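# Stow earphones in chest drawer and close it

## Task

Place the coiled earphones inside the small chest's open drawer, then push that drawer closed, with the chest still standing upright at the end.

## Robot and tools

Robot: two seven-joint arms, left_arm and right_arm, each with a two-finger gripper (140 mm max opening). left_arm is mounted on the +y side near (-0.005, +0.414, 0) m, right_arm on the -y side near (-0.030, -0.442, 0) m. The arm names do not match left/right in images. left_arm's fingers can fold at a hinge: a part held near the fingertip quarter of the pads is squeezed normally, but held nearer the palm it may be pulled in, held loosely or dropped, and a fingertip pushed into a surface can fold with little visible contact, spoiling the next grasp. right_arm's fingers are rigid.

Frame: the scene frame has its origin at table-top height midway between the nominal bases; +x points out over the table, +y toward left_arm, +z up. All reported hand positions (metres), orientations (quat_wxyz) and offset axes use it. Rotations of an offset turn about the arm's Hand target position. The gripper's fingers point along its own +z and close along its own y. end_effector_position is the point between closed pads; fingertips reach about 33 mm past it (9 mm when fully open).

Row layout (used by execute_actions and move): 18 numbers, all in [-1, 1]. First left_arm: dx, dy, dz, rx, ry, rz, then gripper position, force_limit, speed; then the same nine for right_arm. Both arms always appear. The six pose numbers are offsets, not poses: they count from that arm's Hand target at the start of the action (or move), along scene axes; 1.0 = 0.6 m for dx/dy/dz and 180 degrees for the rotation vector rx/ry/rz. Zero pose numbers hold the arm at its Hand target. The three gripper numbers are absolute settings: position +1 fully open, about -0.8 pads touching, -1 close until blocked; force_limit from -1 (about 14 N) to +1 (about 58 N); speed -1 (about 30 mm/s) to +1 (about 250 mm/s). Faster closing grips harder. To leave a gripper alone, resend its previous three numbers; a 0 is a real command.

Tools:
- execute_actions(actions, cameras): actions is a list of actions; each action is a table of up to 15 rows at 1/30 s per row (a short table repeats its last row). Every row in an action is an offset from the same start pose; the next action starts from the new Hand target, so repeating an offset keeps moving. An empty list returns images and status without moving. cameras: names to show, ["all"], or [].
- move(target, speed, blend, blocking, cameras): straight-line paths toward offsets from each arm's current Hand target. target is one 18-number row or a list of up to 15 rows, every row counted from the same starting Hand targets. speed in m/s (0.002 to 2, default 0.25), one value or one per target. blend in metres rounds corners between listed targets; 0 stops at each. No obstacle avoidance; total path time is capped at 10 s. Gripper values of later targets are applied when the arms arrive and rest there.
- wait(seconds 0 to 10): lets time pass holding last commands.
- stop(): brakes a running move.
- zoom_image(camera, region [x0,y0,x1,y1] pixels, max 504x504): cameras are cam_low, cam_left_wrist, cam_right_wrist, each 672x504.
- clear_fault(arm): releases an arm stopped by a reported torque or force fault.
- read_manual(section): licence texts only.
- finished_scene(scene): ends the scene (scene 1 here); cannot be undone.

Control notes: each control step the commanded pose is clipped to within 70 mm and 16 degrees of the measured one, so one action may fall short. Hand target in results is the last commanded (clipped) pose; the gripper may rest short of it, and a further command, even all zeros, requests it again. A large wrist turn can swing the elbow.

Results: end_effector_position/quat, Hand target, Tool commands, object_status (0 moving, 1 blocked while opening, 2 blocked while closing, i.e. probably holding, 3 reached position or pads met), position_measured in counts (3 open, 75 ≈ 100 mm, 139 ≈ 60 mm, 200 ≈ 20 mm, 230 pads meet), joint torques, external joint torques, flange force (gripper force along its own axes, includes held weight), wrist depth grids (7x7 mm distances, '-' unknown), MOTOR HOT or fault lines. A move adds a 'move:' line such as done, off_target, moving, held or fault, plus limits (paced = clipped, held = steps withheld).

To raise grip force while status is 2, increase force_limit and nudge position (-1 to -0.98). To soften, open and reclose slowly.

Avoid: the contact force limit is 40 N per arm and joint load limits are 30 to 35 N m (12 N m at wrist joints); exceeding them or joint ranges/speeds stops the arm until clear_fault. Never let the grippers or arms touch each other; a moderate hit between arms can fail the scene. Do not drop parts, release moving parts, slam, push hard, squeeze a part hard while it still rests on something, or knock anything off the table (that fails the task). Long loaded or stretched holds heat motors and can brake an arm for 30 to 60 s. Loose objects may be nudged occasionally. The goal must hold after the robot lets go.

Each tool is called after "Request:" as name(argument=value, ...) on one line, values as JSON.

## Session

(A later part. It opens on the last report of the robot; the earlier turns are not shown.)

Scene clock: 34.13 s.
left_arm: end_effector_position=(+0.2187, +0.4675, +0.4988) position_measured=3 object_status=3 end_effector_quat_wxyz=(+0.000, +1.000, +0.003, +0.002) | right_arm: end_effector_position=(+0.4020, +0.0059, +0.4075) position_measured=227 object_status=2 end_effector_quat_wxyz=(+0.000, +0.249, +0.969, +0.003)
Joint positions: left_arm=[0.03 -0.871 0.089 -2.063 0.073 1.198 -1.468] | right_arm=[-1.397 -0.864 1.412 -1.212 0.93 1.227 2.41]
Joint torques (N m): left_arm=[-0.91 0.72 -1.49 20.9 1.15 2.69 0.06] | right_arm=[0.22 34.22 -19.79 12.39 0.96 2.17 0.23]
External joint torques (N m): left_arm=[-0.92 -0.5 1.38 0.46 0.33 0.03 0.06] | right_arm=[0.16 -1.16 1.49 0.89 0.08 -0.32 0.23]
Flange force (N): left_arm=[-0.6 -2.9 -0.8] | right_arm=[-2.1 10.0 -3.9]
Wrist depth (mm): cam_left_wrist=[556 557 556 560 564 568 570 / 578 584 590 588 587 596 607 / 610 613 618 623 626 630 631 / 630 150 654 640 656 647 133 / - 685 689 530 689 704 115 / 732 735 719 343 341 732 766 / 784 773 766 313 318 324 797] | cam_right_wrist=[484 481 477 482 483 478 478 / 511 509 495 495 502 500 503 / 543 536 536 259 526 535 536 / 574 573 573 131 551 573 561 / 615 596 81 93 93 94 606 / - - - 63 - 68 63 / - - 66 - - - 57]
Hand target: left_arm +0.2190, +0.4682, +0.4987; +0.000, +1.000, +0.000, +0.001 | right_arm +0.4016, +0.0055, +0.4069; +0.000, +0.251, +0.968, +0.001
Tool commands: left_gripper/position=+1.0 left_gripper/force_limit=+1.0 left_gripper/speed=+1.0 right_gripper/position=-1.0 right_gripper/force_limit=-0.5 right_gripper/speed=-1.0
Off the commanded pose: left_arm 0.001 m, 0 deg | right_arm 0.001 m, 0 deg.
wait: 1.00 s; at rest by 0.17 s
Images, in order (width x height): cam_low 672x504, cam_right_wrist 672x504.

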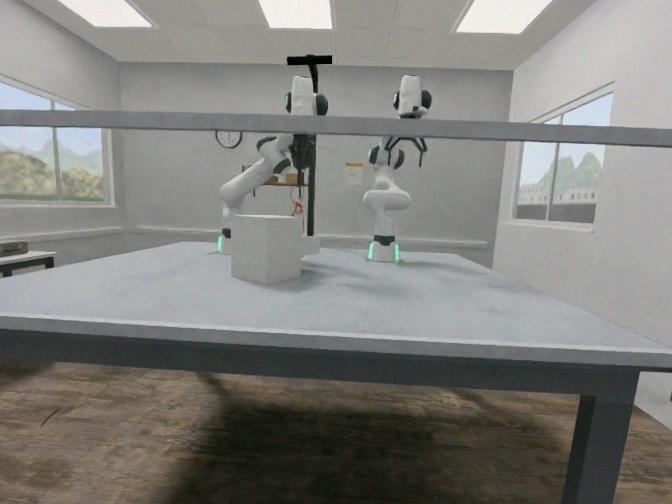

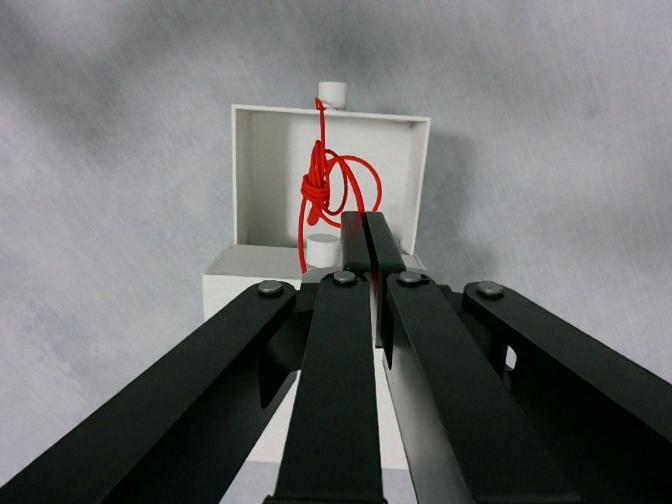

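Request:
move(target=[[0,0,0,0,0,0,1,1,1,0,0,-0.1,0,0,0,-1,-0.5,-1],[0,0,0,0,0,0,1,1,1,-0.143,-0.054,-0.1,0,0,0,-1,-0.5,-1],[0,0,0,0,0,0,1,1,1,-0.26,0.01,-0.1,0,0,0,-1,-0.5,-1],[0,0,0,0,0,0,1,1,1,-0.26,0.01,0.1,0,0,0,-1,-0.5,-1]], speed=0.12, blend=[0.01,0.02,0.02,0])

Request:
wait(seconds=1, cameras=["cam_right_wrist","cam_low"])

Request:
zoom_image(camera="cam_low", region=[220, 130, 370, 280])

Request:
zoom_image(camera="cam_right_wrist", region=[230, 60, 530, 360])

Scene clock: 38.30 s.
left_arm: end_effector_position=(+0.2187, +0.4675, +0.4988) position_measured=3 object_status=3 end_effector_quat_wxyz=(+0.000, +1.000, +0.003, +0.002) | right_arm: end_effector_position=(+0.2461, +0.0120, +0.4672) position_measured=227 object_status=2 end_effector_quat_wxyz=(+0.000, +0.248, +0.969, +0.003)
Joint positions: left_arm=[0.03 -0.871 0.089 -2.063 0.073 1.198 -1.468] | right_arm=[-0.939 -0.873 1.103 -1.395 0.881 1.105 2.514]
Joint velocities: left_arm=[within noise] | right_arm=[0.001 0 0.002 -0.001 0 -0.003 0.005]
Joint torques (N m): left_arm=[-0.91 0.68 -1.45 20.9 1.15 2.68 0.07] | right_arm=[0.18 25.91 -20.01 11.82 0.92 2.18 0.22]
External joint torques (N m): left_arm=[-0.93 -0.55 1.38 0.53 0.33 0.03 0.07] | right_arm=[0.02 -0.49 1.08 0.82 0.07 -0.3 0.21]
Flange force (N): left_arm=[-0.6 -3.0 -1.0] | right_arm=[0.2 6.6 -3.8]
Wrist depth (mm): cam_left_wrist=[550 551 559 561 564 568 572 / 577 584 585 584 593 597 599 / 607 616 616 621 625 626 625 / 626 150 647 635 654 643 133 / - 679 689 532 683 708 115 / 732 725 721 344 340 732 761 / 792 781 768 314 316 325 800] | cam_right_wrist=[540 539 538 534 534 532 534 / 564 573 558 561 574 561 558 / 608 601 608 600 595 596 598 / 646 642 638 131 484 629 627 / 680 670 81 93 93 94 680 / - - - 63 - 68 63 / - - 66 - - - 57]
Hand target: left_arm +0.2190, +0.4682, +0.4987; +0.000, +1.000, +0.000, +0.001 | right_arm +0.2456, +0.0115, +0.4669; +0.000, +0.251, +0.968, +0.001
Off the commanded pose: left_arm 0.001 m, 0 deg | right_arm 0.001 m, 0 deg.
move: done

Scene clock: 39.30 s.
left_arm: end_effector_position=(+0.2187, +0.4675, +0.4988) position_measured=3 object_status=3 end_effector_quat_wxyz=(+0.000, +1.000, +0.003, +0.002) | right_arm: end_effector_position=(+0.2460, +0.0119, +0.4672) position_measured=227 object_status=2 end_effector_quat_wxyz=(+0.000, +0.248, +0.969, +0.003)
Joint positions: left_arm=[0.03 -0.871 0.089 -2.063 0.073 1.198 -1.468] | right_arm=[-0.939 -0.873 1.103 -1.395 0.881 1.104 2.516]
Joint torques (N m): left_arm=[-0.96 0.75 -1.48 20.91 1.15 2.69 0.1] | right_arm=[0.05 25.93 -20.05 11.78 0.93 2.18 0.26]
External joint torques (N m): left_arm=[-0.94 -0.63 1.46 0.56 0.34 0.03 0.1] | right_arm=[-0.13 -0.5 1.08 0.74 0.07 -0.3 0.26]
Flange force (N): left_arm=[-0.8 -3.2 -0.9] | right_arm=[0.0 6.9 -3.8]
Wrist depth (mm): cam_left_wrist=[553 551 552 563 564 564 570 / 580 584 587 588 587 596 594 / 610 613 613 620 625 626 633 / 631 149 643 643 658 643 133 / - 687 687 527 689 712 115 / 737 728 723 343 342 730 761 / 792 768 758 313 316 322 805] | cam_right_wrist=[540 539 536 535 539 531 532 / 568 565 567 560 564 563 565 / 608 601 598 581 601 603 593 / 654 638 648 132 542 638 631 / 680 662 81 93 93 94 672 / - - - 63 - 68 63 / - - 67 - - - 57]
Hand target: left_arm +0.2190, +0.4682, +0.4987; +0.000, +1.000, +0.000, +0.001 | right_arm +0.2456, +0.0115, +0.4669; +0.000, +0.251, +0.968, +0.001
Tool commands: left_gripper/position=+1.0 left_gripper/force_limit=+1.0 left_gripper/speed=+1.0 right_gripper/position=-1.0 right_gripper/force_limit=-0.5 right_gripper/speed=-1.0
Off the commanded pose: left_arm 0.001 m, 0 deg | right_arm 0.001 m, 0 deg.
wait: 1.00 s; at rest by 0.17 s
Images, in order (width x height): cam_low 672x504, cam_right_wrist 672x504.

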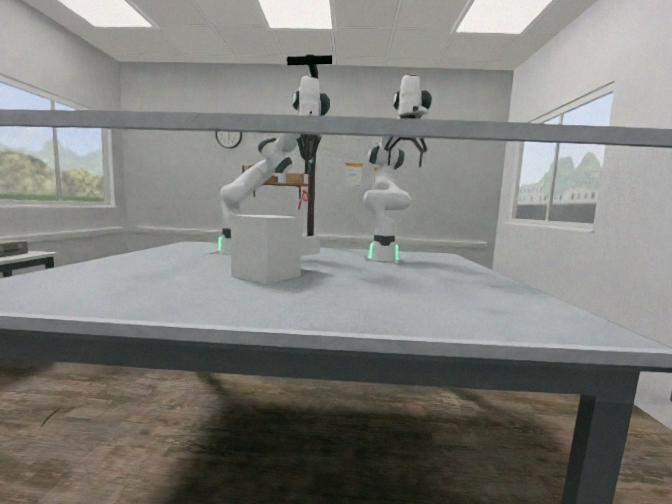

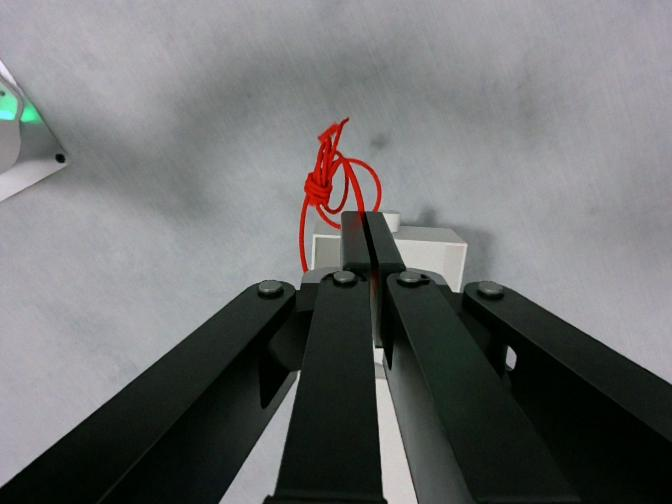

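Scaled by 3.360 from the camera's 672x504 image, which has a finer 960x720 frame.

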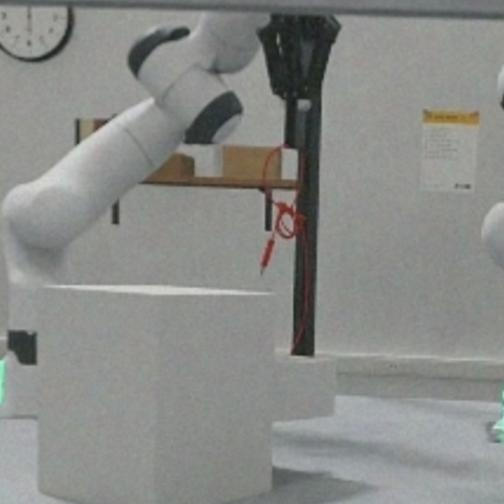

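Scaled by 1.680 from the camera's 672x504 image, which has a finer 960x720 frame.

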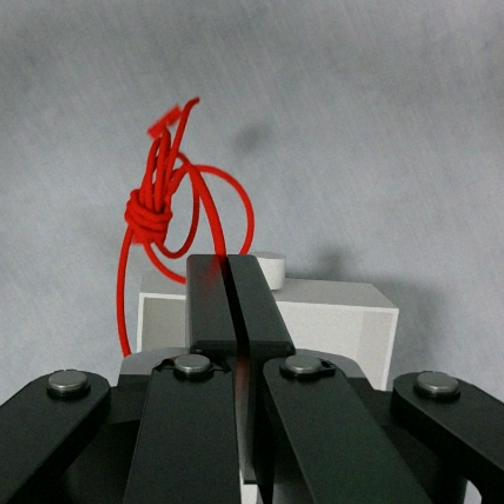

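Request:
move(target=[[0,0,0,0,0,0,1,1,1,0,0,0.03,0,0,0.333,-1,-0.5,-1],[0,0,0,0,0,0,1,1,1,0.2337,-0.034,0.03,0,0,0.333,-1,-0.5,-1]], speed=[0.4,0.12])

Request:
wait(seconds=1.5, cameras=["cam_right_wrist","cam_low","cam_left_wrist"])

Request:
zoom_image(camera="cam_low", region=[220, 130, 370, 280])

Request:
zoom_image(camera="cam_right_wrist", region=[230, 60, 530, 360])

Scene clock: 44.53 s.
left_arm: end_effector_position=(+0.2187, +0.4675, +0.4988) position_measured=3 object_status=3 end_effector_quat_wxyz=(+0.000, +1.000, +0.003, +0.002) | right_arm: end_effector_position=(+0.3865, -0.0086, +0.4851) position_measured=227 object_status=2 end_effector_quat_wxyz=(+0.000, -0.263, +0.965, +0.002)
Joint positions: left_arm=[0.03 -0.871 0.089 -2.063 0.073 1.198 -1.468] | right_arm=[-1.563 -0.546 1.834 -0.953 0.578 1.177 1.575]
Joint torques (N m): left_arm=[-0.97 0.69 -1.47 20.89 1.15 2.7 0.09] | right_arm=[0.12 33.15 -10.87 17.37 0.89 2.13 -0.13]
External joint torques (N m): left_arm=[-0.95 -0.64 1.41 0.52 0.35 0.03 0.09] | right_arm=[0.15 -0.85 1.01 1.06 0.13 -0.35 -0.13]
Flange force (N): left_arm=[-0.9 -3.0 -0.8] | right_arm=[0.0 0.0 0.0]
Wrist depth (mm): cam_left_wrist=[547 552 552 561 564 561 574 / 582 582 584 588 591 594 599 / 610 616 618 621 620 631 628 / 631 150 647 647 658 645 133 / - 683 691 532 687 712 115 / 735 721 725 343 339 728 756 / 781 779 756 314 317 324 808] | cam_right_wrist=[558 548 555 547 555 558 555 / 581 582 570 515 587 582 579 / 615 381 385 251 615 620 618 / 662 402 398 149 646 658 652 / 711 419 81 94 93 94 702 / - - - 63 - 68 63 / - - 66 - - - 57]
Hand target: left_arm +0.2190, +0.4682, +0.4987; +0.000, +1.000, +0.000, +0.001 | right_arm +0.3859, -0.0089, +0.4849; -0.001, -0.266, +0.964, +0.001
Off the commanded pose: left_arm 0.001 m, 0 deg | right_arm 0.001 m, 0 deg.
move: done

Scene clock: 46.03 s.
left_arm: end_effector_position=(+0.2187, +0.4675, +0.4988) position_measured=3 object_status=3 end_effector_quat_wxyz=(+0.000, +1.000, +0.003, +0.002) | right_arm: end_effector_position=(+0.3863, -0.0087, +0.4851) position_measured=227 object_status=2 end_effector_quat_wxyz=(+0.000, -0.263, +0.965, +0.001)
Joint positions: left_arm=[0.03 -0.871 0.089 -2.063 0.073 1.198 -1.468] | right_arm=[-1.563 -0.546 1.834 -0.953 0.578 1.177 1.575]
Joint torques (N m): left_arm=[-0.94 0.72 -1.42 20.9 1.15 2.68 0.11] | right_arm=[0.2 33.16 -10.55 17.52 0.86 2.17 -0.08]
External joint torques (N m): left_arm=[-0.94 -0.54 1.5 0.54 0.34 0.03 0.11] | right_arm=[0.16 -0.8 1.27 1.21 0.09 -0.29 -0.08]
Flange force (N): left_arm=[-0.6 -3.3 -1.0] | right_arm=[0.0 0.0 0.0]
Wrist depth (mm): cam_left_wrist=[556 553 557 560 560 566 572 / 578 580 587 590 593 596 600 / 608 613 615 615 618 626 633 / 631 150 645 647 658 643 133 / - 683 691 526 691 708 115 / 730 723 725 342 340 739 756 / 786 776 766 313 316 325 800] | cam_right_wrist=[555 550 547 557 551 560 553 / 582 590 567 510 582 587 593 / 608 381 384 522 618 622 620 / 654 402 403 132 650 664 656 / 707 419 81 93 93 94 714 / - - - 63 - 68 63 / - - 66 - - - 57]
Hand target: left_arm +0.2190, +0.4682, +0.4987; +0.000, +1.000, +0.000, +0.001 | right_arm +0.3859, -0.0089, +0.4849; -0.001, -0.266, +0.964, +0.001
Tool commands: left_gripper/position=+1.0 left_gripper/force_limit=+1.0 left_gripper/speed=+1.0 right_gripper/position=-1.0 right_gripper/force_limit=-0.5 right_gripper/speed=-1.0
Off the commanded pose: left_arm 0.001 m, 0 deg | right_arm 0.001 m, 0 deg.
wait: 1.50 s; at rest by 0.17 s

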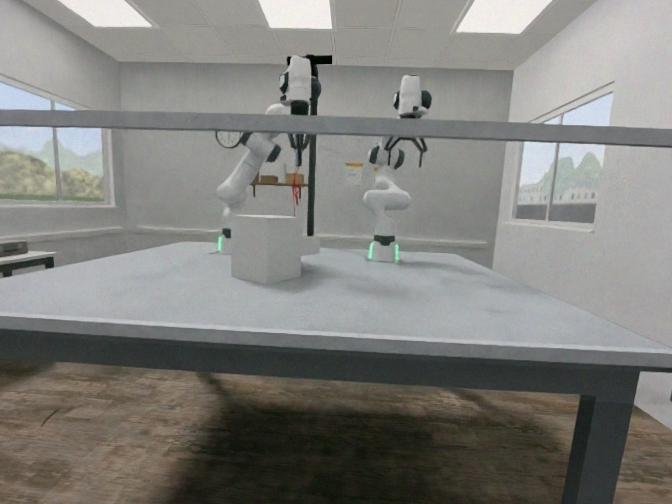

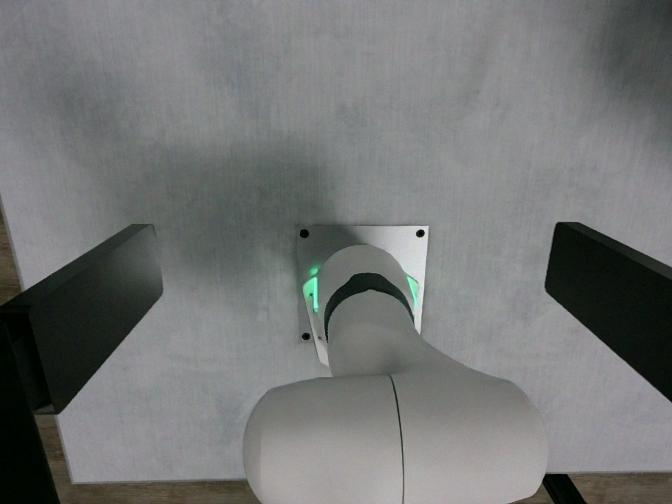

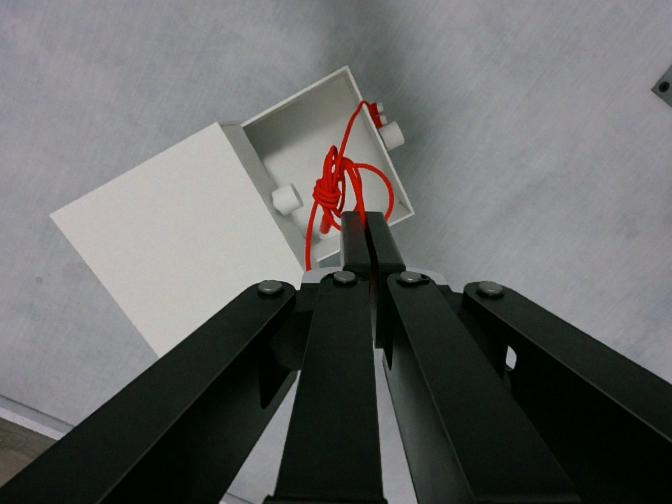

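Scaled by 3.360 from the camera's 672x504 image, which has a finer 960x720 frame.

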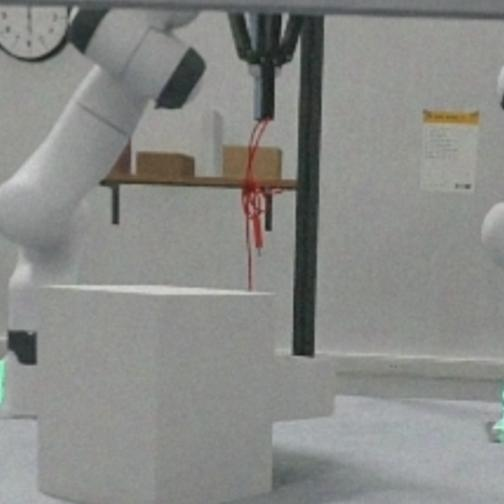

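Scaled by 1.680 from the camera's 672x504 image, which has a finer 960x720 frame.

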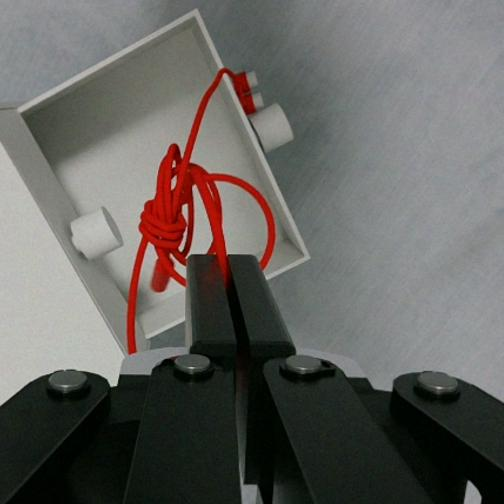

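Request:
move(target=[[0,0,0,0,0,0,1,1,1,-0.04,0.025,0.06,0,0,0,-1,-0.5,-1],[0,0,0,0,0,0,1,1,1,0.0,0.0,0.15,0,0,0,-1,-0.5,-1]], speed=0.12, blend=[0.02,0])

Request:
wait(seconds=1.5, cameras=["cam_right_wrist","cam_low"])

Request:
zoom_image(camera="cam_low", region=[220, 130, 370, 280])

Request:
zoom_image(camera="cam_right_wrist", region=[230, 60, 530, 360])

Scene clock: 48.57 s.
left_arm: end_effector_position=(+0.2187, +0.4675, +0.4988) position_measured=3 object_status=3 end_effector_quat_wxyz=(+0.000, +1.000, +0.003, +0.002) | right_arm: end_effector_position=(+0.3837, -0.0083, +0.5721) position_measured=227 object_status=2 end_effector_quat_wxyz=(+0.056, -0.270, +0.961, +0.036)
Joint positions: left_arm=[0.03 -0.871 0.089 -2.063 0.073 1.198 -1.468] | right_arm=[-1.903 -0.553 2.032 -0.503 0.687 1.016 1.667]
Joint velocities: left_arm=[within noise] | right_arm=[-0.001 0.001 0.003 0.001 -0.003 0.001 0.007]
Joint torques (N m): left_arm=[-0.91 0.68 -1.47 20.87 1.13 2.7 0.06] | right_arm=[0.28 37.17 -5.23 12.27 0.49 3.09 0.26]
External joint torques (N m): left_arm=[-0.89 -0.54 1.45 0.44 0.32 0.03 0.06] | right_arm=[0.23 -0.35 1.24 0.91 -0.24 0.31 0.26]
Flange force (N): left_arm=[-0.7 -3.0 -0.6] | right_arm=[0.0 0.0 0.0]
Wrist depth (mm): cam_left_wrist=[552 556 556 557 563 568 568 / 580 582 584 588 591 593 599 / 610 613 613 618 620 623 630 / 628 150 645 642 656 652 133 / - 679 695 532 683 714 115 / 730 730 723 343 342 732 761 / 776 776 758 313 316 324 803] | cam_right_wrist=[600 613 612 605 627 633 640 / 652 635 449 - 670 670 687 / 709 463 461 259 718 728 738 / 764 738 505 131 777 809 806 / 828 803 81 93 93 94 871 / - - - 63 - 68 63 / - - 66 - - - 57]
Hand target: left_arm +0.2190, +0.4682, +0.4987; +0.000, +1.000, +0.000, +0.001 | right_arm +0.3859, -0.0089, +0.5749; -0.001, -0.266, +0.964, +0.001
Off the commanded pose: left_arm 0.001 m, 0 deg | right_arm 0.004 m, 8 deg.
elbow stopped short (right arm): the move would have taken joint 4 (elbow) straighter than the controller allows.
move: off_target (right_arm)

Scene clock: 50.07 s.
left_arm: end_effector_position=(+0.2187, +0.4675, +0.4988) position_measured=3 object_status=3 end_effector_quat_wxyz=(+0.000, +1.000, +0.003, +0.002) | right_arm: end_effector_position=(+0.3838, -0.0084, +0.5721) position_measured=227 object_status=2 end_effector_quat_wxyz=(+0.056, -0.269, +0.961, +0.036)
Joint positions: left_arm=[0.03 -0.871 0.089 -2.063 0.073 1.198 -1.468] | right_arm=[-1.903 -0.553 2.032 -0.503 0.686 1.016 1.669]
Joint torques (N m): left_arm=[-0.96 0.69 -1.46 20.89 1.14 2.7 0.08] | right_arm=[0.15 37.11 -5.35 12.29 0.57 3.01 0.21]
External joint torques (N m): left_arm=[-0.97 -0.54 1.45 0.5 0.33 0.05 0.08] | right_arm=[0.05 -0.32 1.09 0.93 -0.17 0.22 0.21]
Flange force (N): left_arm=[-0.6 -3.1 -0.8] | right_arm=[0.0 0.0 0.0]
Wrist depth (mm): cam_left_wrist=[553 557 556 563 564 570 570 / 574 582 585 584 588 597 599 / 613 610 613 615 610 626 631 / 628 150 658 640 656 651 133 / - 681 685 531 689 710 115 / 730 721 714 340 343 730 749 / 781 781 746 312 315 324 797] | cam_right_wrist=[603 613 612 606 624 633 635 / 638 637 434 593 672 685 685 / 711 462 466 600 726 733 759 / 746 740 509 132 786 809 815 / 837 818 81 93 93 94 889 / - - - 63 - 68 63 / - - 67 - - - 57]
Hand target: left_arm +0.2190, +0.4682, +0.4987; +0.000, +1.000, +0.000, +0.001 | right_arm +0.3859, -0.0089, +0.5749; -0.001, -0.266, +0.964, +0.001
Tool commands: left_gripper/position=+1.0 left_gripper/force_limit=+1.0 left_gripper/speed=+1.0 right_gripper/position=-1.0 right_gripper/force_limit=-0.5 right_gripper/speed=-1.0
Off the commanded pose: left_arm 0.001 m, 0 deg | right_arm 0.003 m, 8 deg.
wait: 1.50 s; at rest by 0.17 s
Images, in order (width x height): cam_low 672x504, cam_right_wrist 672x504.

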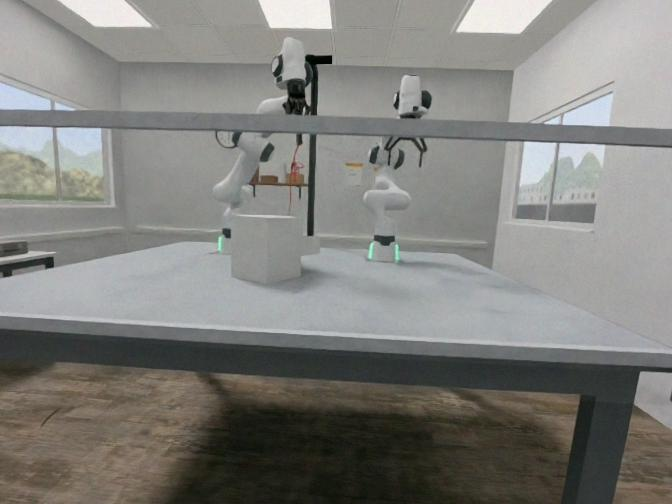

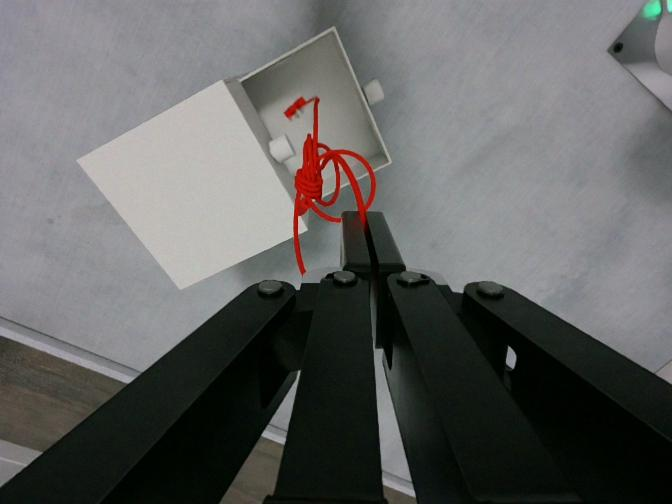

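Scaled by 3.360 from the camera's 672x504 image, which has a finer 960x720 frame.

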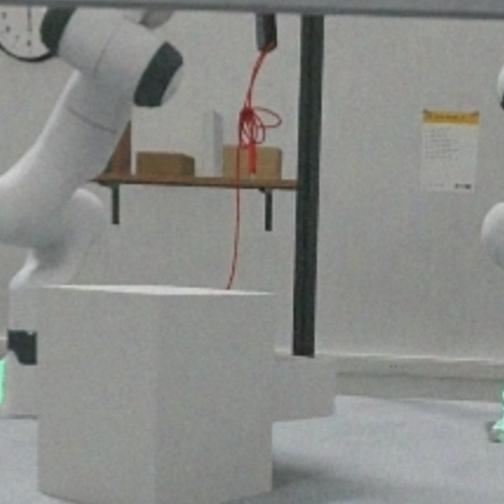

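Scaled by 1.680 from the camera's 672x504 image, which has a finer 960x720 frame.

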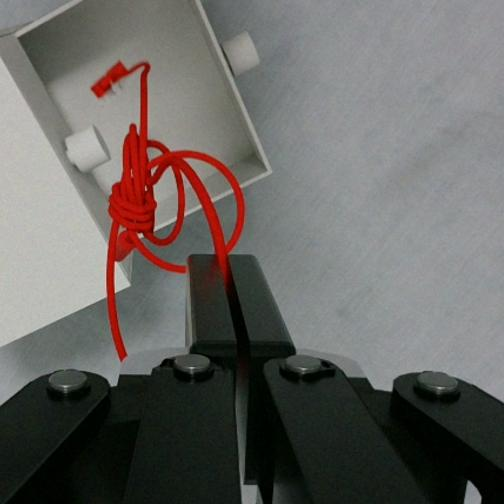

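Request:
move(target=[0,0,0,0,0,0,1,1,1,0.01,0.0,-0.12,0,0,0,-1,-0.5,-1], speed=0.08)

Request:
wait(seconds=1, cameras=["cam_right_wrist","cam_low"])

Request:
zoom_image(camera="cam_right_wrist", region=[230, 60, 530, 360])

Scene clock: 52.07 s.
left_arm: end_effector_position=(+0.2187, +0.4675, +0.4988) position_measured=3 object_status=3 end_effector_quat_wxyz=(+0.000, +1.000, +0.003, +0.002) | right_arm: end_effector_position=(+0.3908, -0.0080, +0.5020) position_measured=227 object_status=2 end_effector_quat_wxyz=(-0.003, -0.263, +0.965, +0.001)
Joint positions: left_arm=[0.03 -0.871 0.089 -2.063 0.073 1.198 -1.468] | right_arm=[-1.779 -0.589 1.973 -0.722 0.627 1.064 1.615]
Joint velocities: left_arm=[within noise] | right_arm=[0 -0.001 0 0 0 0.002 -0.006]
Joint torques (N m): left_arm=[-0.9 0.72 -1.44 20.88 1.14 2.69 0.07] | right_arm=[1.42 38.22 -9.03 14.38 0.56 2.63 -0.12]
External joint torques (N m): left_arm=[-0.87 -0.61 1.44 0.53 0.33 0.03 0.07] | right_arm=[1.46 -0.77 0.64 0.02 -0.18 0.17 -0.12]
Flange force (N): left_arm=[-0.8 -3.0 -0.8] | right_arm=[0.0 0.0 0.0]
Wrist depth (mm): cam_left_wrist=[550 555 553 560 564 567 567 / 580 578 584 591 591 599 594 / 608 613 615 618 625 628 628 / 628 150 651 642 660 643 133 / - 683 683 521 693 706 115 / 737 725 721 340 340 723 766 / 789 776 756 313 316 326 803] | cam_right_wrist=[570 570 568 576 567 576 576 / 596 596 582 526 598 601 606 / 629 399 404 252 627 637 635 / 670 418 419 132 672 670 676 / 714 441 81 93 93 94 716 / - - - 63 - 68 63 / - - 66 - - - 57]
Hand target: left_arm +0.2190, +0.4682, +0.4987; +0.000, +1.000, +0.000, +0.001 | right_arm +0.3919, -0.0089, +0.5029; -0.001, -0.266, +0.964, +0.001
Off the commanded pose: left_arm 0.001 m, 0 deg | right_arm 0.002 m, 0 deg.
move: done

Scene clock: 53.07 s.
left_arm: end_effector_position=(+0.2187, +0.4675, +0.4988) position_measured=3 object_status=3 end_effector_quat_wxyz=(+0.000, +1.000, +0.003, +0.002) | right_arm: end_effector_position=(+0.3909, -0.0079, +0.5020) position_measured=227 object_status=2 end_effector_quat_wxyz=(-0.003, -0.264, +0.964, +0.001)
Joint positions: left_arm=[0.03 -0.871 0.089 -2.063 0.073 1.198 -1.468] | right_arm=[-1.779 -0.589 1.973 -0.722 0.627 1.064 1.613]
Joint torques (N m): left_arm=[-0.96 0.74 -1.44 20.9 1.14 2.7 0.09] | right_arm=[1.2 38.24 -9.07 14.46 0.56 2.67 -0.11]
External joint torques (N m): left_arm=[-0.97 -0.43 1.42 0.47 0.32 0.05 0.09] | right_arm=[1.1 -0.48 0.5 0.12 -0.18 0.22 -0.11]
Flange force (N): left_arm=[-0.4 -3.1 -0.9] | right_arm=[0.0 0.0 0.0]
Wrist depth (mm): cam_left_wrist=[552 553 564 560 559 567 567 / 578 584 582 593 590 594 597 / 610 608 611 615 625 626 633 / 633 150 649 643 652 649 133 / - 677 691 530 695 714 115 / 735 728 716 342 340 725 768 / 784 786 763 313 316 325 803] | cam_right_wrist=[565 573 570 565 577 574 574 / 601 600 590 538 598 598 613 / 635 402 400 539 627 644 638 / 680 419 413 132 676 672 676 / 705 698 81 93 93 94 731 / - - - 63 - 68 63 / - - 66 - - - 57]
Hand target: left_arm +0.2190, +0.4682, +0.4987; +0.000, +1.000, +0.000, +0.001 | right_arm +0.3919, -0.0089, +0.5029; -0.001, -0.266, +0.964, +0.001
Tool commands: left_gripper/position=+1.0 left_gripper/force_limit=+1.0 left_gripper/speed=+1.0 right_gripper/position=-1.0 right_gripper/force_limit=-0.5 right_gripper/speed=-1.0
Off the commanded pose: left_arm 0.001 m, 0 deg | right_arm 0.002 m, 0 deg.
wait: 1.00 s; at rest by 0.17 s
Images, in order (width x height): cam_low 672x504, cam_right_wrist 672x504.

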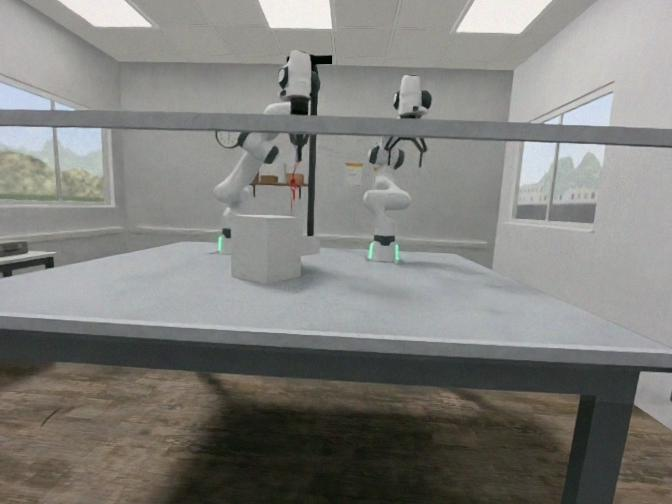

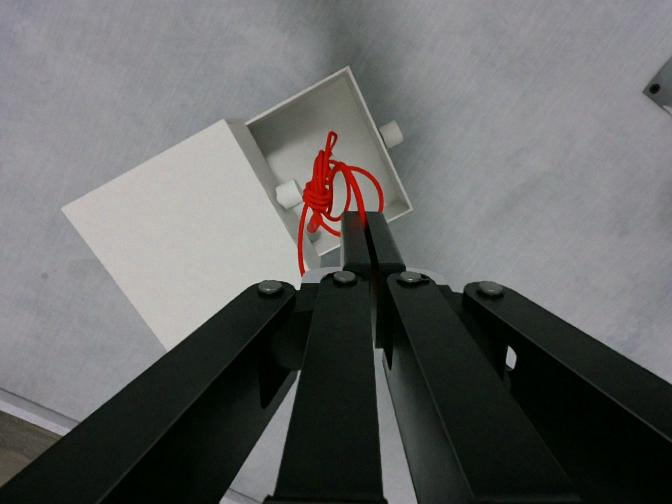

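Scaled by 1.680 from the camera's 672x504 image, which has a finer 960x720 frame.

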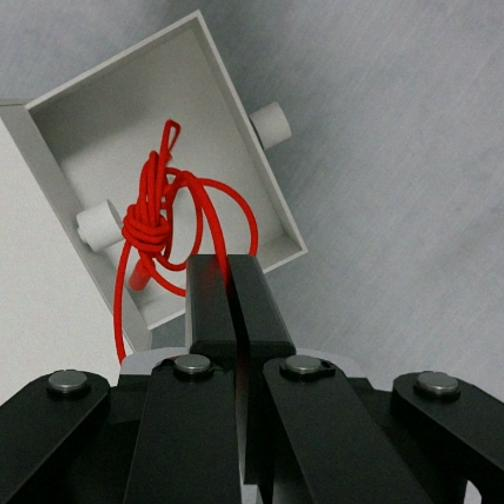

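Request:
move(target=[[0,0,0,0,0,0,1,1,1,0,0,-0.06,0,0,0,-1,-0.5,-1],[0,0,0,0,0,0,1,1,1,-0.021,0.049,-0.22,0,0,0,-1,-0.5,-1]], speed=0.1, blend=[0.01,0], cameras=["cam_right_wrist","cam_low"])

Request:
zoom_image(camera="cam_right_wrist", region=[230, 60, 530, 360])

Request:
zoom_image(camera="cam_low", region=[220, 150, 370, 300])

Scene clock: 55.57 s.
left_arm: end_effector_position=(+0.2187, +0.4675, +0.4988) position_measured=3 object_status=3 end_effector_quat_wxyz=(+0.000, +1.000, +0.003, +0.002) | right_arm: end_effector_position=(+0.3791, +0.0199, +0.3710) position_measured=227 object_status=2 end_effector_quat_wxyz=(-0.002, -0.264, +0.964, +0.000)
Joint positions: left_arm=[0.03 -0.871 0.089 -2.063 0.073 1.198 -1.468] | right_arm=[-1.264 -0.521 1.769 -1.402 0.51 1.518 1.576]
Joint velocities: left_arm=[within noise] | right_arm=[-0.002 -0.001 0 0 0 0.004 -0.001]
Joint torques (N m): left_arm=[-0.91 0.67 -1.36 20.91 1.14 2.69 0.06] | right_arm=[0.96 27.9 -13.78 20.83 0.92 2.64 0]
External joint torques (N m): left_arm=[-0.91 -0.5 1.51 0.49 0.33 0.03 0.06] | right_arm=[0.84 -0.37 0.89 0.15 0.09 0.19 0]
Flange force (N): left_arm=[-0.6 -3.2 -0.9] | right_arm=[0.5 1.2 1.0]
Wrist depth (mm): cam_left_wrist=[548 553 556 559 555 564 570 / 577 581 582 590 594 593 596 / 607 611 613 623 621 623 628 / 625 150 660 642 652 651 133 / - 683 691 527 681 708 115 / 732 732 721 341 343 732 768 / 786 773 758 313 315 324 808] | cam_right_wrist=[453 455 452 446 452 454 452 / 474 465 401 398 473 473 476 / 266 266 414 253 500 502 509 / 282 281 448 132 535 536 532 / 301 297 81 93 93 94 567 / - - - 63 - 68 63 / - - 66 - - - 57]
Hand target: left_arm +0.2190, +0.4682, +0.4987; +0.000, +1.000, +0.000, +0.001 | right_arm +0.3793, +0.0205, +0.3709; -0.001, -0.266, +0.964, +0.001
Off the commanded pose: left_arm 0.001 m, 0 deg | right_arm 0.001 m, 0 deg.
move: done
Images, in order (width x height): cam_low 672x504, cam_right_wrist 672x504.

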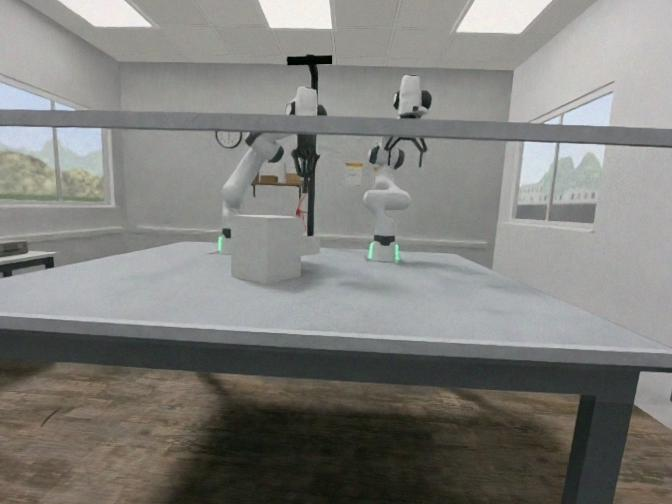

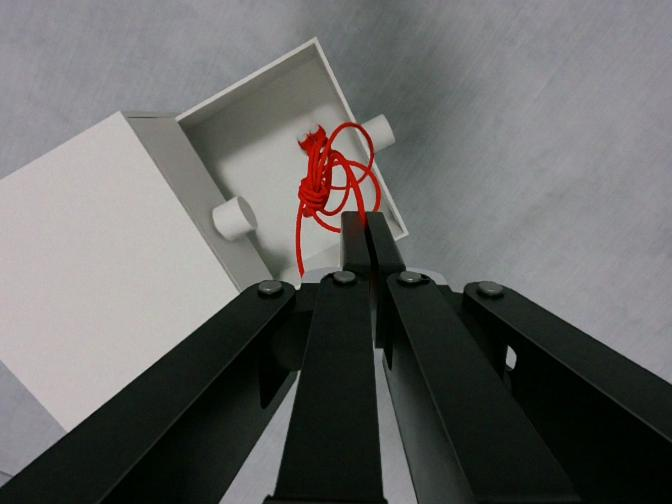

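Scaled by 1.680 from the camera's 672x504 image, which has a finer 960x720 frame.

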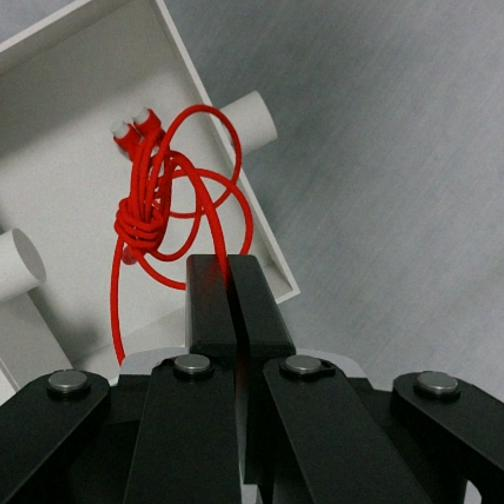

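Scaled by 3.360 from the camera's 672x504 image, which has a finer 960x720 frame.

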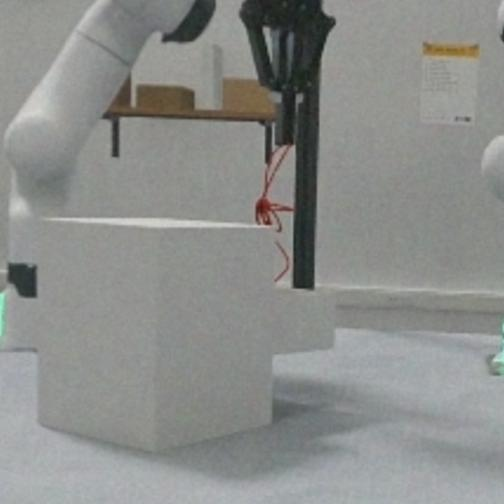

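Request:
move(target=[[0,0,0,0,0,0,1,1,1,0.066,0.017,-0.03,0,0,0,-1,-0.5,-1],[0,0,0,0,0,0,1,1,1,0.066,0.017,-0.22,0,0,0,-1,-0.5,-1]], speed=0.1, blend=[0.01,0], cameras=["cam_right_wrist","cam_low"])

Request:
zoom_image(camera="cam_right_wrist", region=[200, 60, 500, 360])

Request:
zoom_image(camera="cam_low", region=[220, 150, 370, 300])

Scene clock: 58.20 s.
left_arm: end_effector_position=(+0.2187, +0.4675, +0.4988) position_measured=3 object_status=3 end_effector_quat_wxyz=(+0.000, +1.000, +0.003, +0.002) | right_arm: end_effector_position=(+0.4188, +0.0299, +0.2390) position_measured=227 object_status=2 end_effector_quat_wxyz=(-0.001, -0.263, +0.965, -0.001)
Joint positions: left_arm=[0.03 -0.871 0.089 -2.063 0.073 1.198 -1.468] | right_arm=[-1.384 -0.632 1.928 -1.572 0.6 1.776 1.496]
Joint velocities: left_arm=[within noise] | right_arm=[0 -0.001 -0.001 0 0 0.005 -0.002]
Joint torques (N m): left_arm=[-0.9 0.7 -1.46 20.91 1.12 2.7 0.08] | right_arm=[0.7 33.74 -16.03 20.97 0.88 2.68 -0.1]
External joint torques (N m): left_arm=[-0.9 -0.6 1.42 0.53 0.31 0.04 0.08] | right_arm=[0.57 -0.25 1.46 0.1 0.08 0.22 -0.1]
Flange force (N): left_arm=[-0.7 -3.0 -0.9] | right_arm=[-1.8 1.3 1.5]
Wrist depth (mm): cam_left_wrist=[550 553 555 560 563 566 574 / 580 581 582 587 590 591 593 / 610 613 615 620 621 630 626 / 628 150 651 638 660 647 133 / - 679 683 530 685 712 115 / 739 723 721 343 342 737 751 / 792 776 751 314 316 326 805] | cam_right_wrist=[192 238 255 257 326 331 331 / 158 266 269 269 277 349 349 / 139 - 284 280 287 366 370 / 139 151 296 148 259 392 392 / 148 147 82 93 93 94 415 / - - - 63 - 68 63 / - - 66 - - - 57]
Hand target: left_arm +0.2190, +0.4682, +0.4987; +0.000, +1.000, +0.000, +0.001 | right_arm +0.4189, +0.0307, +0.2389; -0.001, -0.266, +0.964, +0.001
Off the commanded pose: left_arm 0.001 m, 0 deg | right_arm 0.001 m, 0 deg.
move: done
Images, in order (width x height): cam_low 672x504, cam_right_wrist 672x504.

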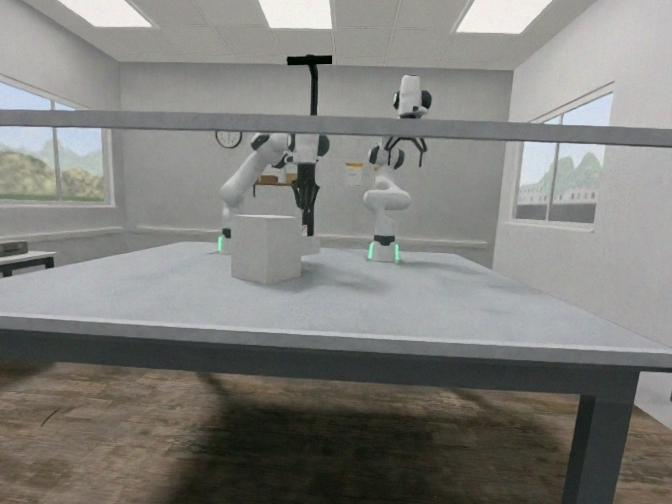

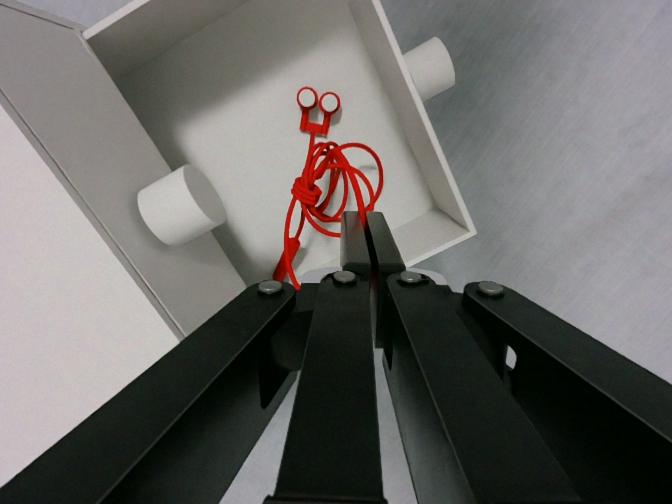

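Scaled by 1.680 from the camera's 672x504 image, which has a finer 960x720 frame.

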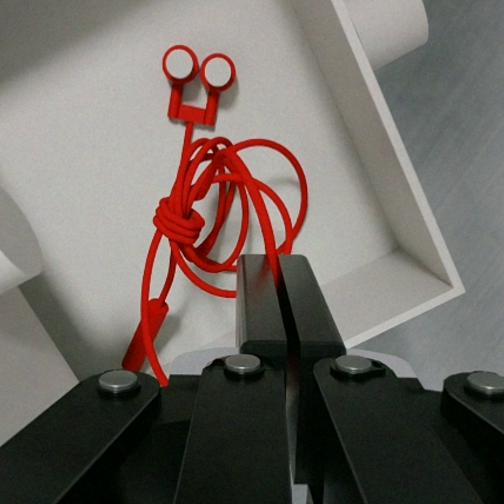

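Scaled by 3.360 from the camera's 672x504 image, which has a finer 960x720 frame.

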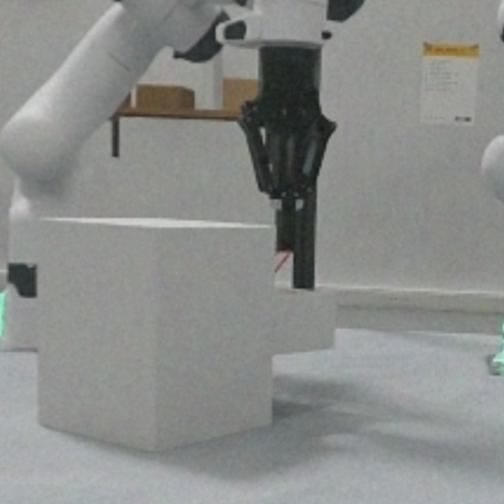

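Request:
move(target=[0,0,0,0,0,0,1,1,1,-0.006,-0.01,-0.13,0,0,0,-1,-0.5,-1], speed=0.1, cameras=["cam_right_wrist"])

Scene clock: 59.90 s.
left_arm: end_effector_position=(+0.2187, +0.4675, +0.4988) position_measured=3 object_status=3 end_effector_quat_wxyz=(+0.000, +1.000, +0.003, +0.002) | right_arm: end_effector_position=(+0.4147, +0.0246, +0.1612) position_measured=227 object_status=2 end_effector_quat_wxyz=(-0.001, -0.264, +0.965, -0.001)
Joint positions: left_arm=[0.03 -0.871 0.089 -2.063 0.073 1.198 -1.468] | right_arm=[-1.38 -0.668 1.994 -1.719 0.651 1.944 1.453]
Joint velocities: left_arm=[within noise] | right_arm=[0.002 0.001 -0.002 0.001 0 0.004 -0.003]
Joint torques (N m): left_arm=[-0.94 0.67 -1.45 20.87 1.14 2.68 0.08] | right_arm=[0.09 33.88 -16.48 20.39 0.86 2.66 -0.07]
External joint torques (N m): left_arm=[-0.94 -0.52 1.46 0.41 0.32 0.02 0.08] | right_arm=[0.13 -0.55 1.9 0.05 0.11 0.19 -0.07]
Flange force (N): left_arm=[-0.7 -3.1 -0.6] | right_arm=[-4.7 1.4 3.0]
Wrist depth (mm): cam_left_wrist=[548 551 555 566 561 561 571 / 584 578 581 584 587 596 597 / 610 616 611 616 623 625 626 / 626 150 649 645 654 645 133 / - 687 691 530 681 708 115 / 739 725 723 344 340 723 756 / 784 779 756 315 316 325 805] | cam_right_wrist=[169 184 185 187 158 259 260 / 194 194 194 194 171 272 274 / 201 205 204 203 206 288 289 / - 213 215 202 216 302 309 / - 94 81 93 93 94 328 / - - - 63 - 68 63 / - - 67 - - - 57]
Hand target: left_arm +0.2190, +0.4682, +0.4987; +0.000, +1.000, +0.000, +0.001 | right_arm +0.4153, +0.0247, +0.1609; -0.001, -0.266, +0.964, +0.001
Off the commanded pose: left_arm 0.001 m, 0 deg | right_arm 0.001 m, 0 deg.
move: done
Images, in order (width x height): cam_right_wrist 672x504.

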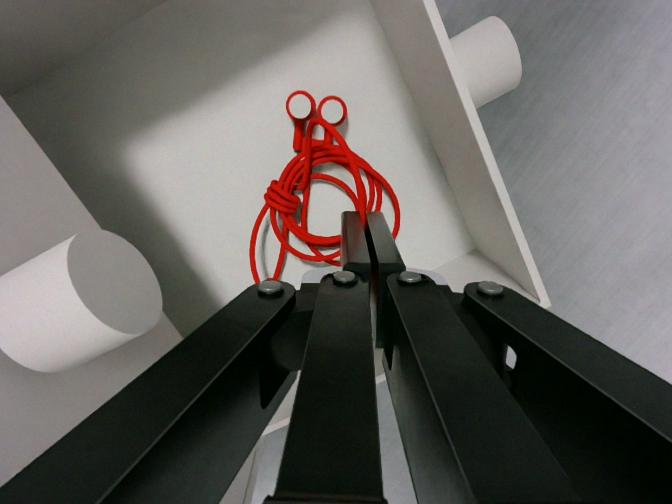

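Request:
move(target=[0,0,0,0,0,0,1,1,1,0,0,-0.018,0,0,0,-1,-0.5,-1], speed=0.08)

Request:
execute_actions(actions=[[[0,0,0,0,0,0,1,1,1,0,0,0,0,0,0,-0.5,-0.5,-1]],[[0,0,0,0,0,0,1,1,1,0,0,0,0,0,0,-0.5,-0.5,-1]]], cameras=["cam_right_wrist"])

Scene clock: 60.97 s.
left_arm: end_effector_position=(+0.2187, +0.4675, +0.4988) position_measured=3 object_status=3 end_effector_quat_wxyz=(+0.000, +1.000, +0.003, +0.002) | right_arm: end_effector_position=(+0.4146, +0.0251, +0.1514) position_measured=227 object_status=2 end_effector_quat_wxyz=(-0.001, -0.265, +0.964, +0.000)
Joint positions: left_arm=[0.03 -0.871 0.089 -2.063 0.073 1.198 -1.468] | right_arm=[-1.389 -0.671 2.012 -1.731 0.657 1.966 1.448]
Joint velocities: left_arm=[within noise] | right_arm=[-0.002 0 0.002 0 -0.001 0.004 0.001]
Joint torques (N m): left_arm=[-0.94 0.68 -1.42 20.92 1.13 2.69 0.08] | right_arm=[-0.08 33.66 -16.73 20.38 0.83 2.67 -0.06]
External joint torques (N m): left_arm=[-0.91 -0.61 1.5 0.55 0.33 0.04 0.08] | right_arm=[-0.14 -1.19 1.58 0.02 0.08 0.2 -0.06]
Flange force (N): left_arm=[-0.8 -3.2 -0.9] | right_arm=[-6.2 1.4 3.5]
Wrist depth (mm): cam_left_wrist=[553 551 557 556 560 567 568 / 581 584 585 584 594 594 597 / 602 608 616 623 631 630 630 / 635 150 651 647 652 645 133 / - 683 693 533 687 708 115 / 728 732 714 343 342 725 768 / 781 776 756 314 316 324 808] | cam_right_wrist=[165 175 176 178 141 249 252 / 183 184 186 184 168 264 266 / 193 195 195 193 195 277 280 / - 204 208 196 205 185 299 / - 94 82 93 93 94 318 / - - - 63 - 68 63 / - - 66 - - - 57]
Hand target: left_arm +0.2190, +0.4682, +0.4987; +0.000, +1.000, +0.000, +0.001 | right_arm +0.4153, +0.0247, +0.1501; -0.001, -0.266, +0.964, +0.001
Off the commanded pose: left_arm 0.001 m, 0 deg | right_arm 0.002 m, 0 deg.
move: done

Scene clock: 62.17 s.
left_arm: end_effector_position=(+0.2187, +0.4675, +0.4988) position_measured=3 object_status=3 end_effector_quat_wxyz=(+0.000, +1.000, +0.003, +0.002) | right_arm: end_effector_position=(+0.4147, +0.0253, +0.1509) position_measured=192 object_status=3 end_effector_quat_wxyz=(-0.001, -0.265, +0.964, +0.001)
Joint positions: left_arm=[0.03 -0.871 0.089 -2.063 0.073 1.198 -1.468] | right_arm=[-1.39 -0.671 2.014 -1.731 0.657 1.968 1.448]
Joint torques (N m): left_arm=[-0.9 0.68 -1.46 20.89 1.15 2.7 0.1] | right_arm=[0.19 33.75 -16.64 20.39 0.85 2.67 -0.06]
External joint torques (N m): left_arm=[-0.85 -0.63 1.5 0.54 0.35 0.04 0.1] | right_arm=[0.01 -0.97 1.47 0.09 0.1 0.22 -0.06]
External joint torques at the end of the 1st action: left_arm=[-0.88 -0.52 1.48 0.56 0.33 0.04 0.11] | right_arm=[0.05 -1.02 1.27 0.08 0.07 0.21 -0.09]
Flange force (N): left_arm=[-0.8 -3.2 -0.8] | right_arm=[-5.2 1.4 3.1]
Flange force at the end of the 1st action (N): left_arm=[-0.5 -3.2 -1.1] | right_arm=[-4.8 1.3 2.9]
Wrist depth (mm): cam_left_wrist=[553 551 551 556 564 563 566 / 580 584 585 588 591 596 599 / 615 611 618 623 618 630 633 / 630 150 656 638 660 645 133 / - 689 681 527 689 706 115 / 735 725 723 342 341 730 761 / 789 771 766 314 316 324 805] | cam_right_wrist=[166 175 176 177 140 246 252 / 184 184 185 185 168 265 265 / 193 194 195 191 195 275 280 / - 205 205 202 136 180 300 / - 80 85 188 113 94 311 / - - - 156 - 64 67 / - 64 - 363 - - -]
Hand target: left_arm +0.2190, +0.4682, +0.4987; +0.000, +1.000, +0.000, +0.001 | right_arm +0.4153, +0.0247, +0.1501; -0.001, -0.266, +0.964, +0.001
Off the commanded pose: left_arm 0.001 m, 0 deg | right_arm 0.001 m, 0 deg.
Images, in order (width x height): cam_right_wrist 672x504.

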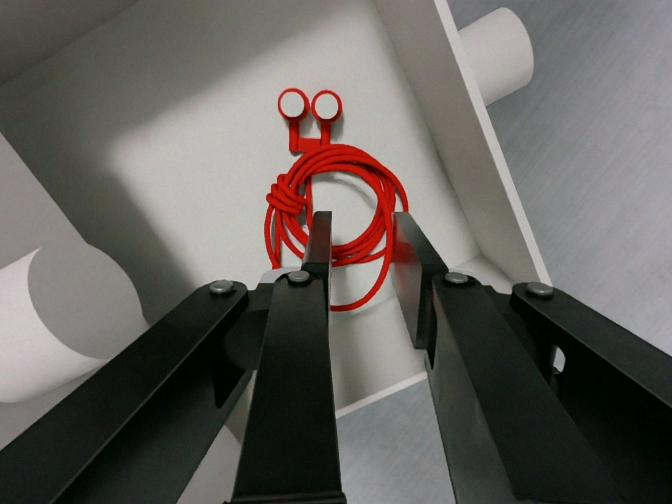

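Request:
move(target=[0,0,0,0,0,0,1,1,1,0,0,0.12,0,0,0,-0.5,-0.5,-1], speed=0.1, cameras=["cam_right_wrist"])

Scene clock: 63.73 s.
left_arm: end_effector_position=(+0.2187, +0.4675, +0.4988) position_measured=3 object_status=3 end_effector_quat_wxyz=(+0.000, +1.000, +0.003, +0.002) | right_arm: end_effector_position=(+0.4160, +0.0252, +0.2223) position_measured=192 object_status=3 end_effector_quat_wxyz=(+0.000, -0.268, +0.963, +0.004)
Joint positions: left_arm=[0.03 -0.871 0.089 -2.063 0.073 1.198 -1.468] | right_arm=[-1.364 -0.612 1.937 -1.639 0.596 1.835 1.477]
Joint velocities: left_arm=[within noise] | right_arm=[0.001 0.001 0 0 0 -0.004 0.003]
Joint torques (N m): left_arm=[-0.97 0.72 -1.47 20.87 1.14 2.7 0.04] | right_arm=[1.2 31.48 -16.5 22.25 0.89 2.21 0.28]
External joint torques (N m): left_arm=[-0.98 -0.52 1.41 0.49 0.33 0.05 0.04] | right_arm=[1.11 -1.34 0.67 1.11 0.09 -0.27 0.27]
Flange force (N): left_arm=[-0.6 -3.0 -0.8] | right_arm=[-5.6 3.8 -1.0]
Wrist depth (mm): cam_left_wrist=[551 555 561 559 559 561 570 / 580 582 587 591 591 593 594 / 610 610 621 620 625 630 630 / 630 150 649 640 660 640 133 / - 681 691 531 689 714 115 / 737 728 716 341 341 728 756 / 784 776 758 314 316 325 803] | cam_right_wrist=[181 211 239 240 309 318 317 / - 249 252 252 236 335 335 / 135 174 268 266 267 353 357 / 125 - 281 271 171 376 377 / 129 80 85 233 112 94 394 / - - - 421 - 64 67 / - 64 - 461 - - -]
Hand target: left_arm +0.2190, +0.4682, +0.4987; +0.000, +1.000, +0.000, +0.001 | right_arm +0.4153, +0.0247, +0.2221; -0.001, -0.266, +0.964, +0.001
Off the commanded pose: left_arm 0.001 m, 0 deg | right_arm 0.001 m, 0 deg.
move: done
Images, in order (width x height): cam_right_wrist 672x504.

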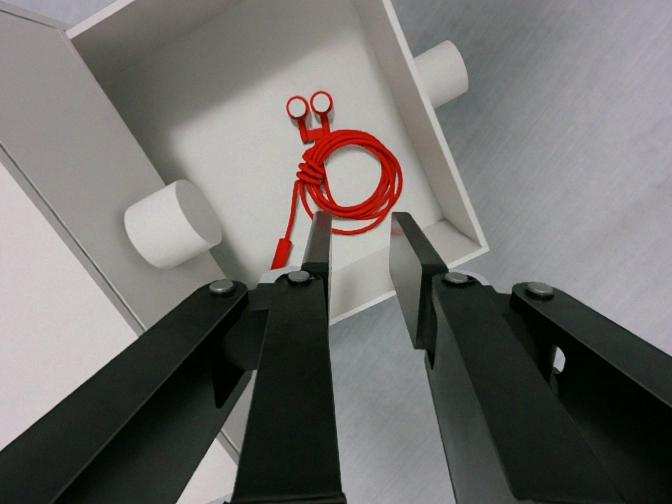

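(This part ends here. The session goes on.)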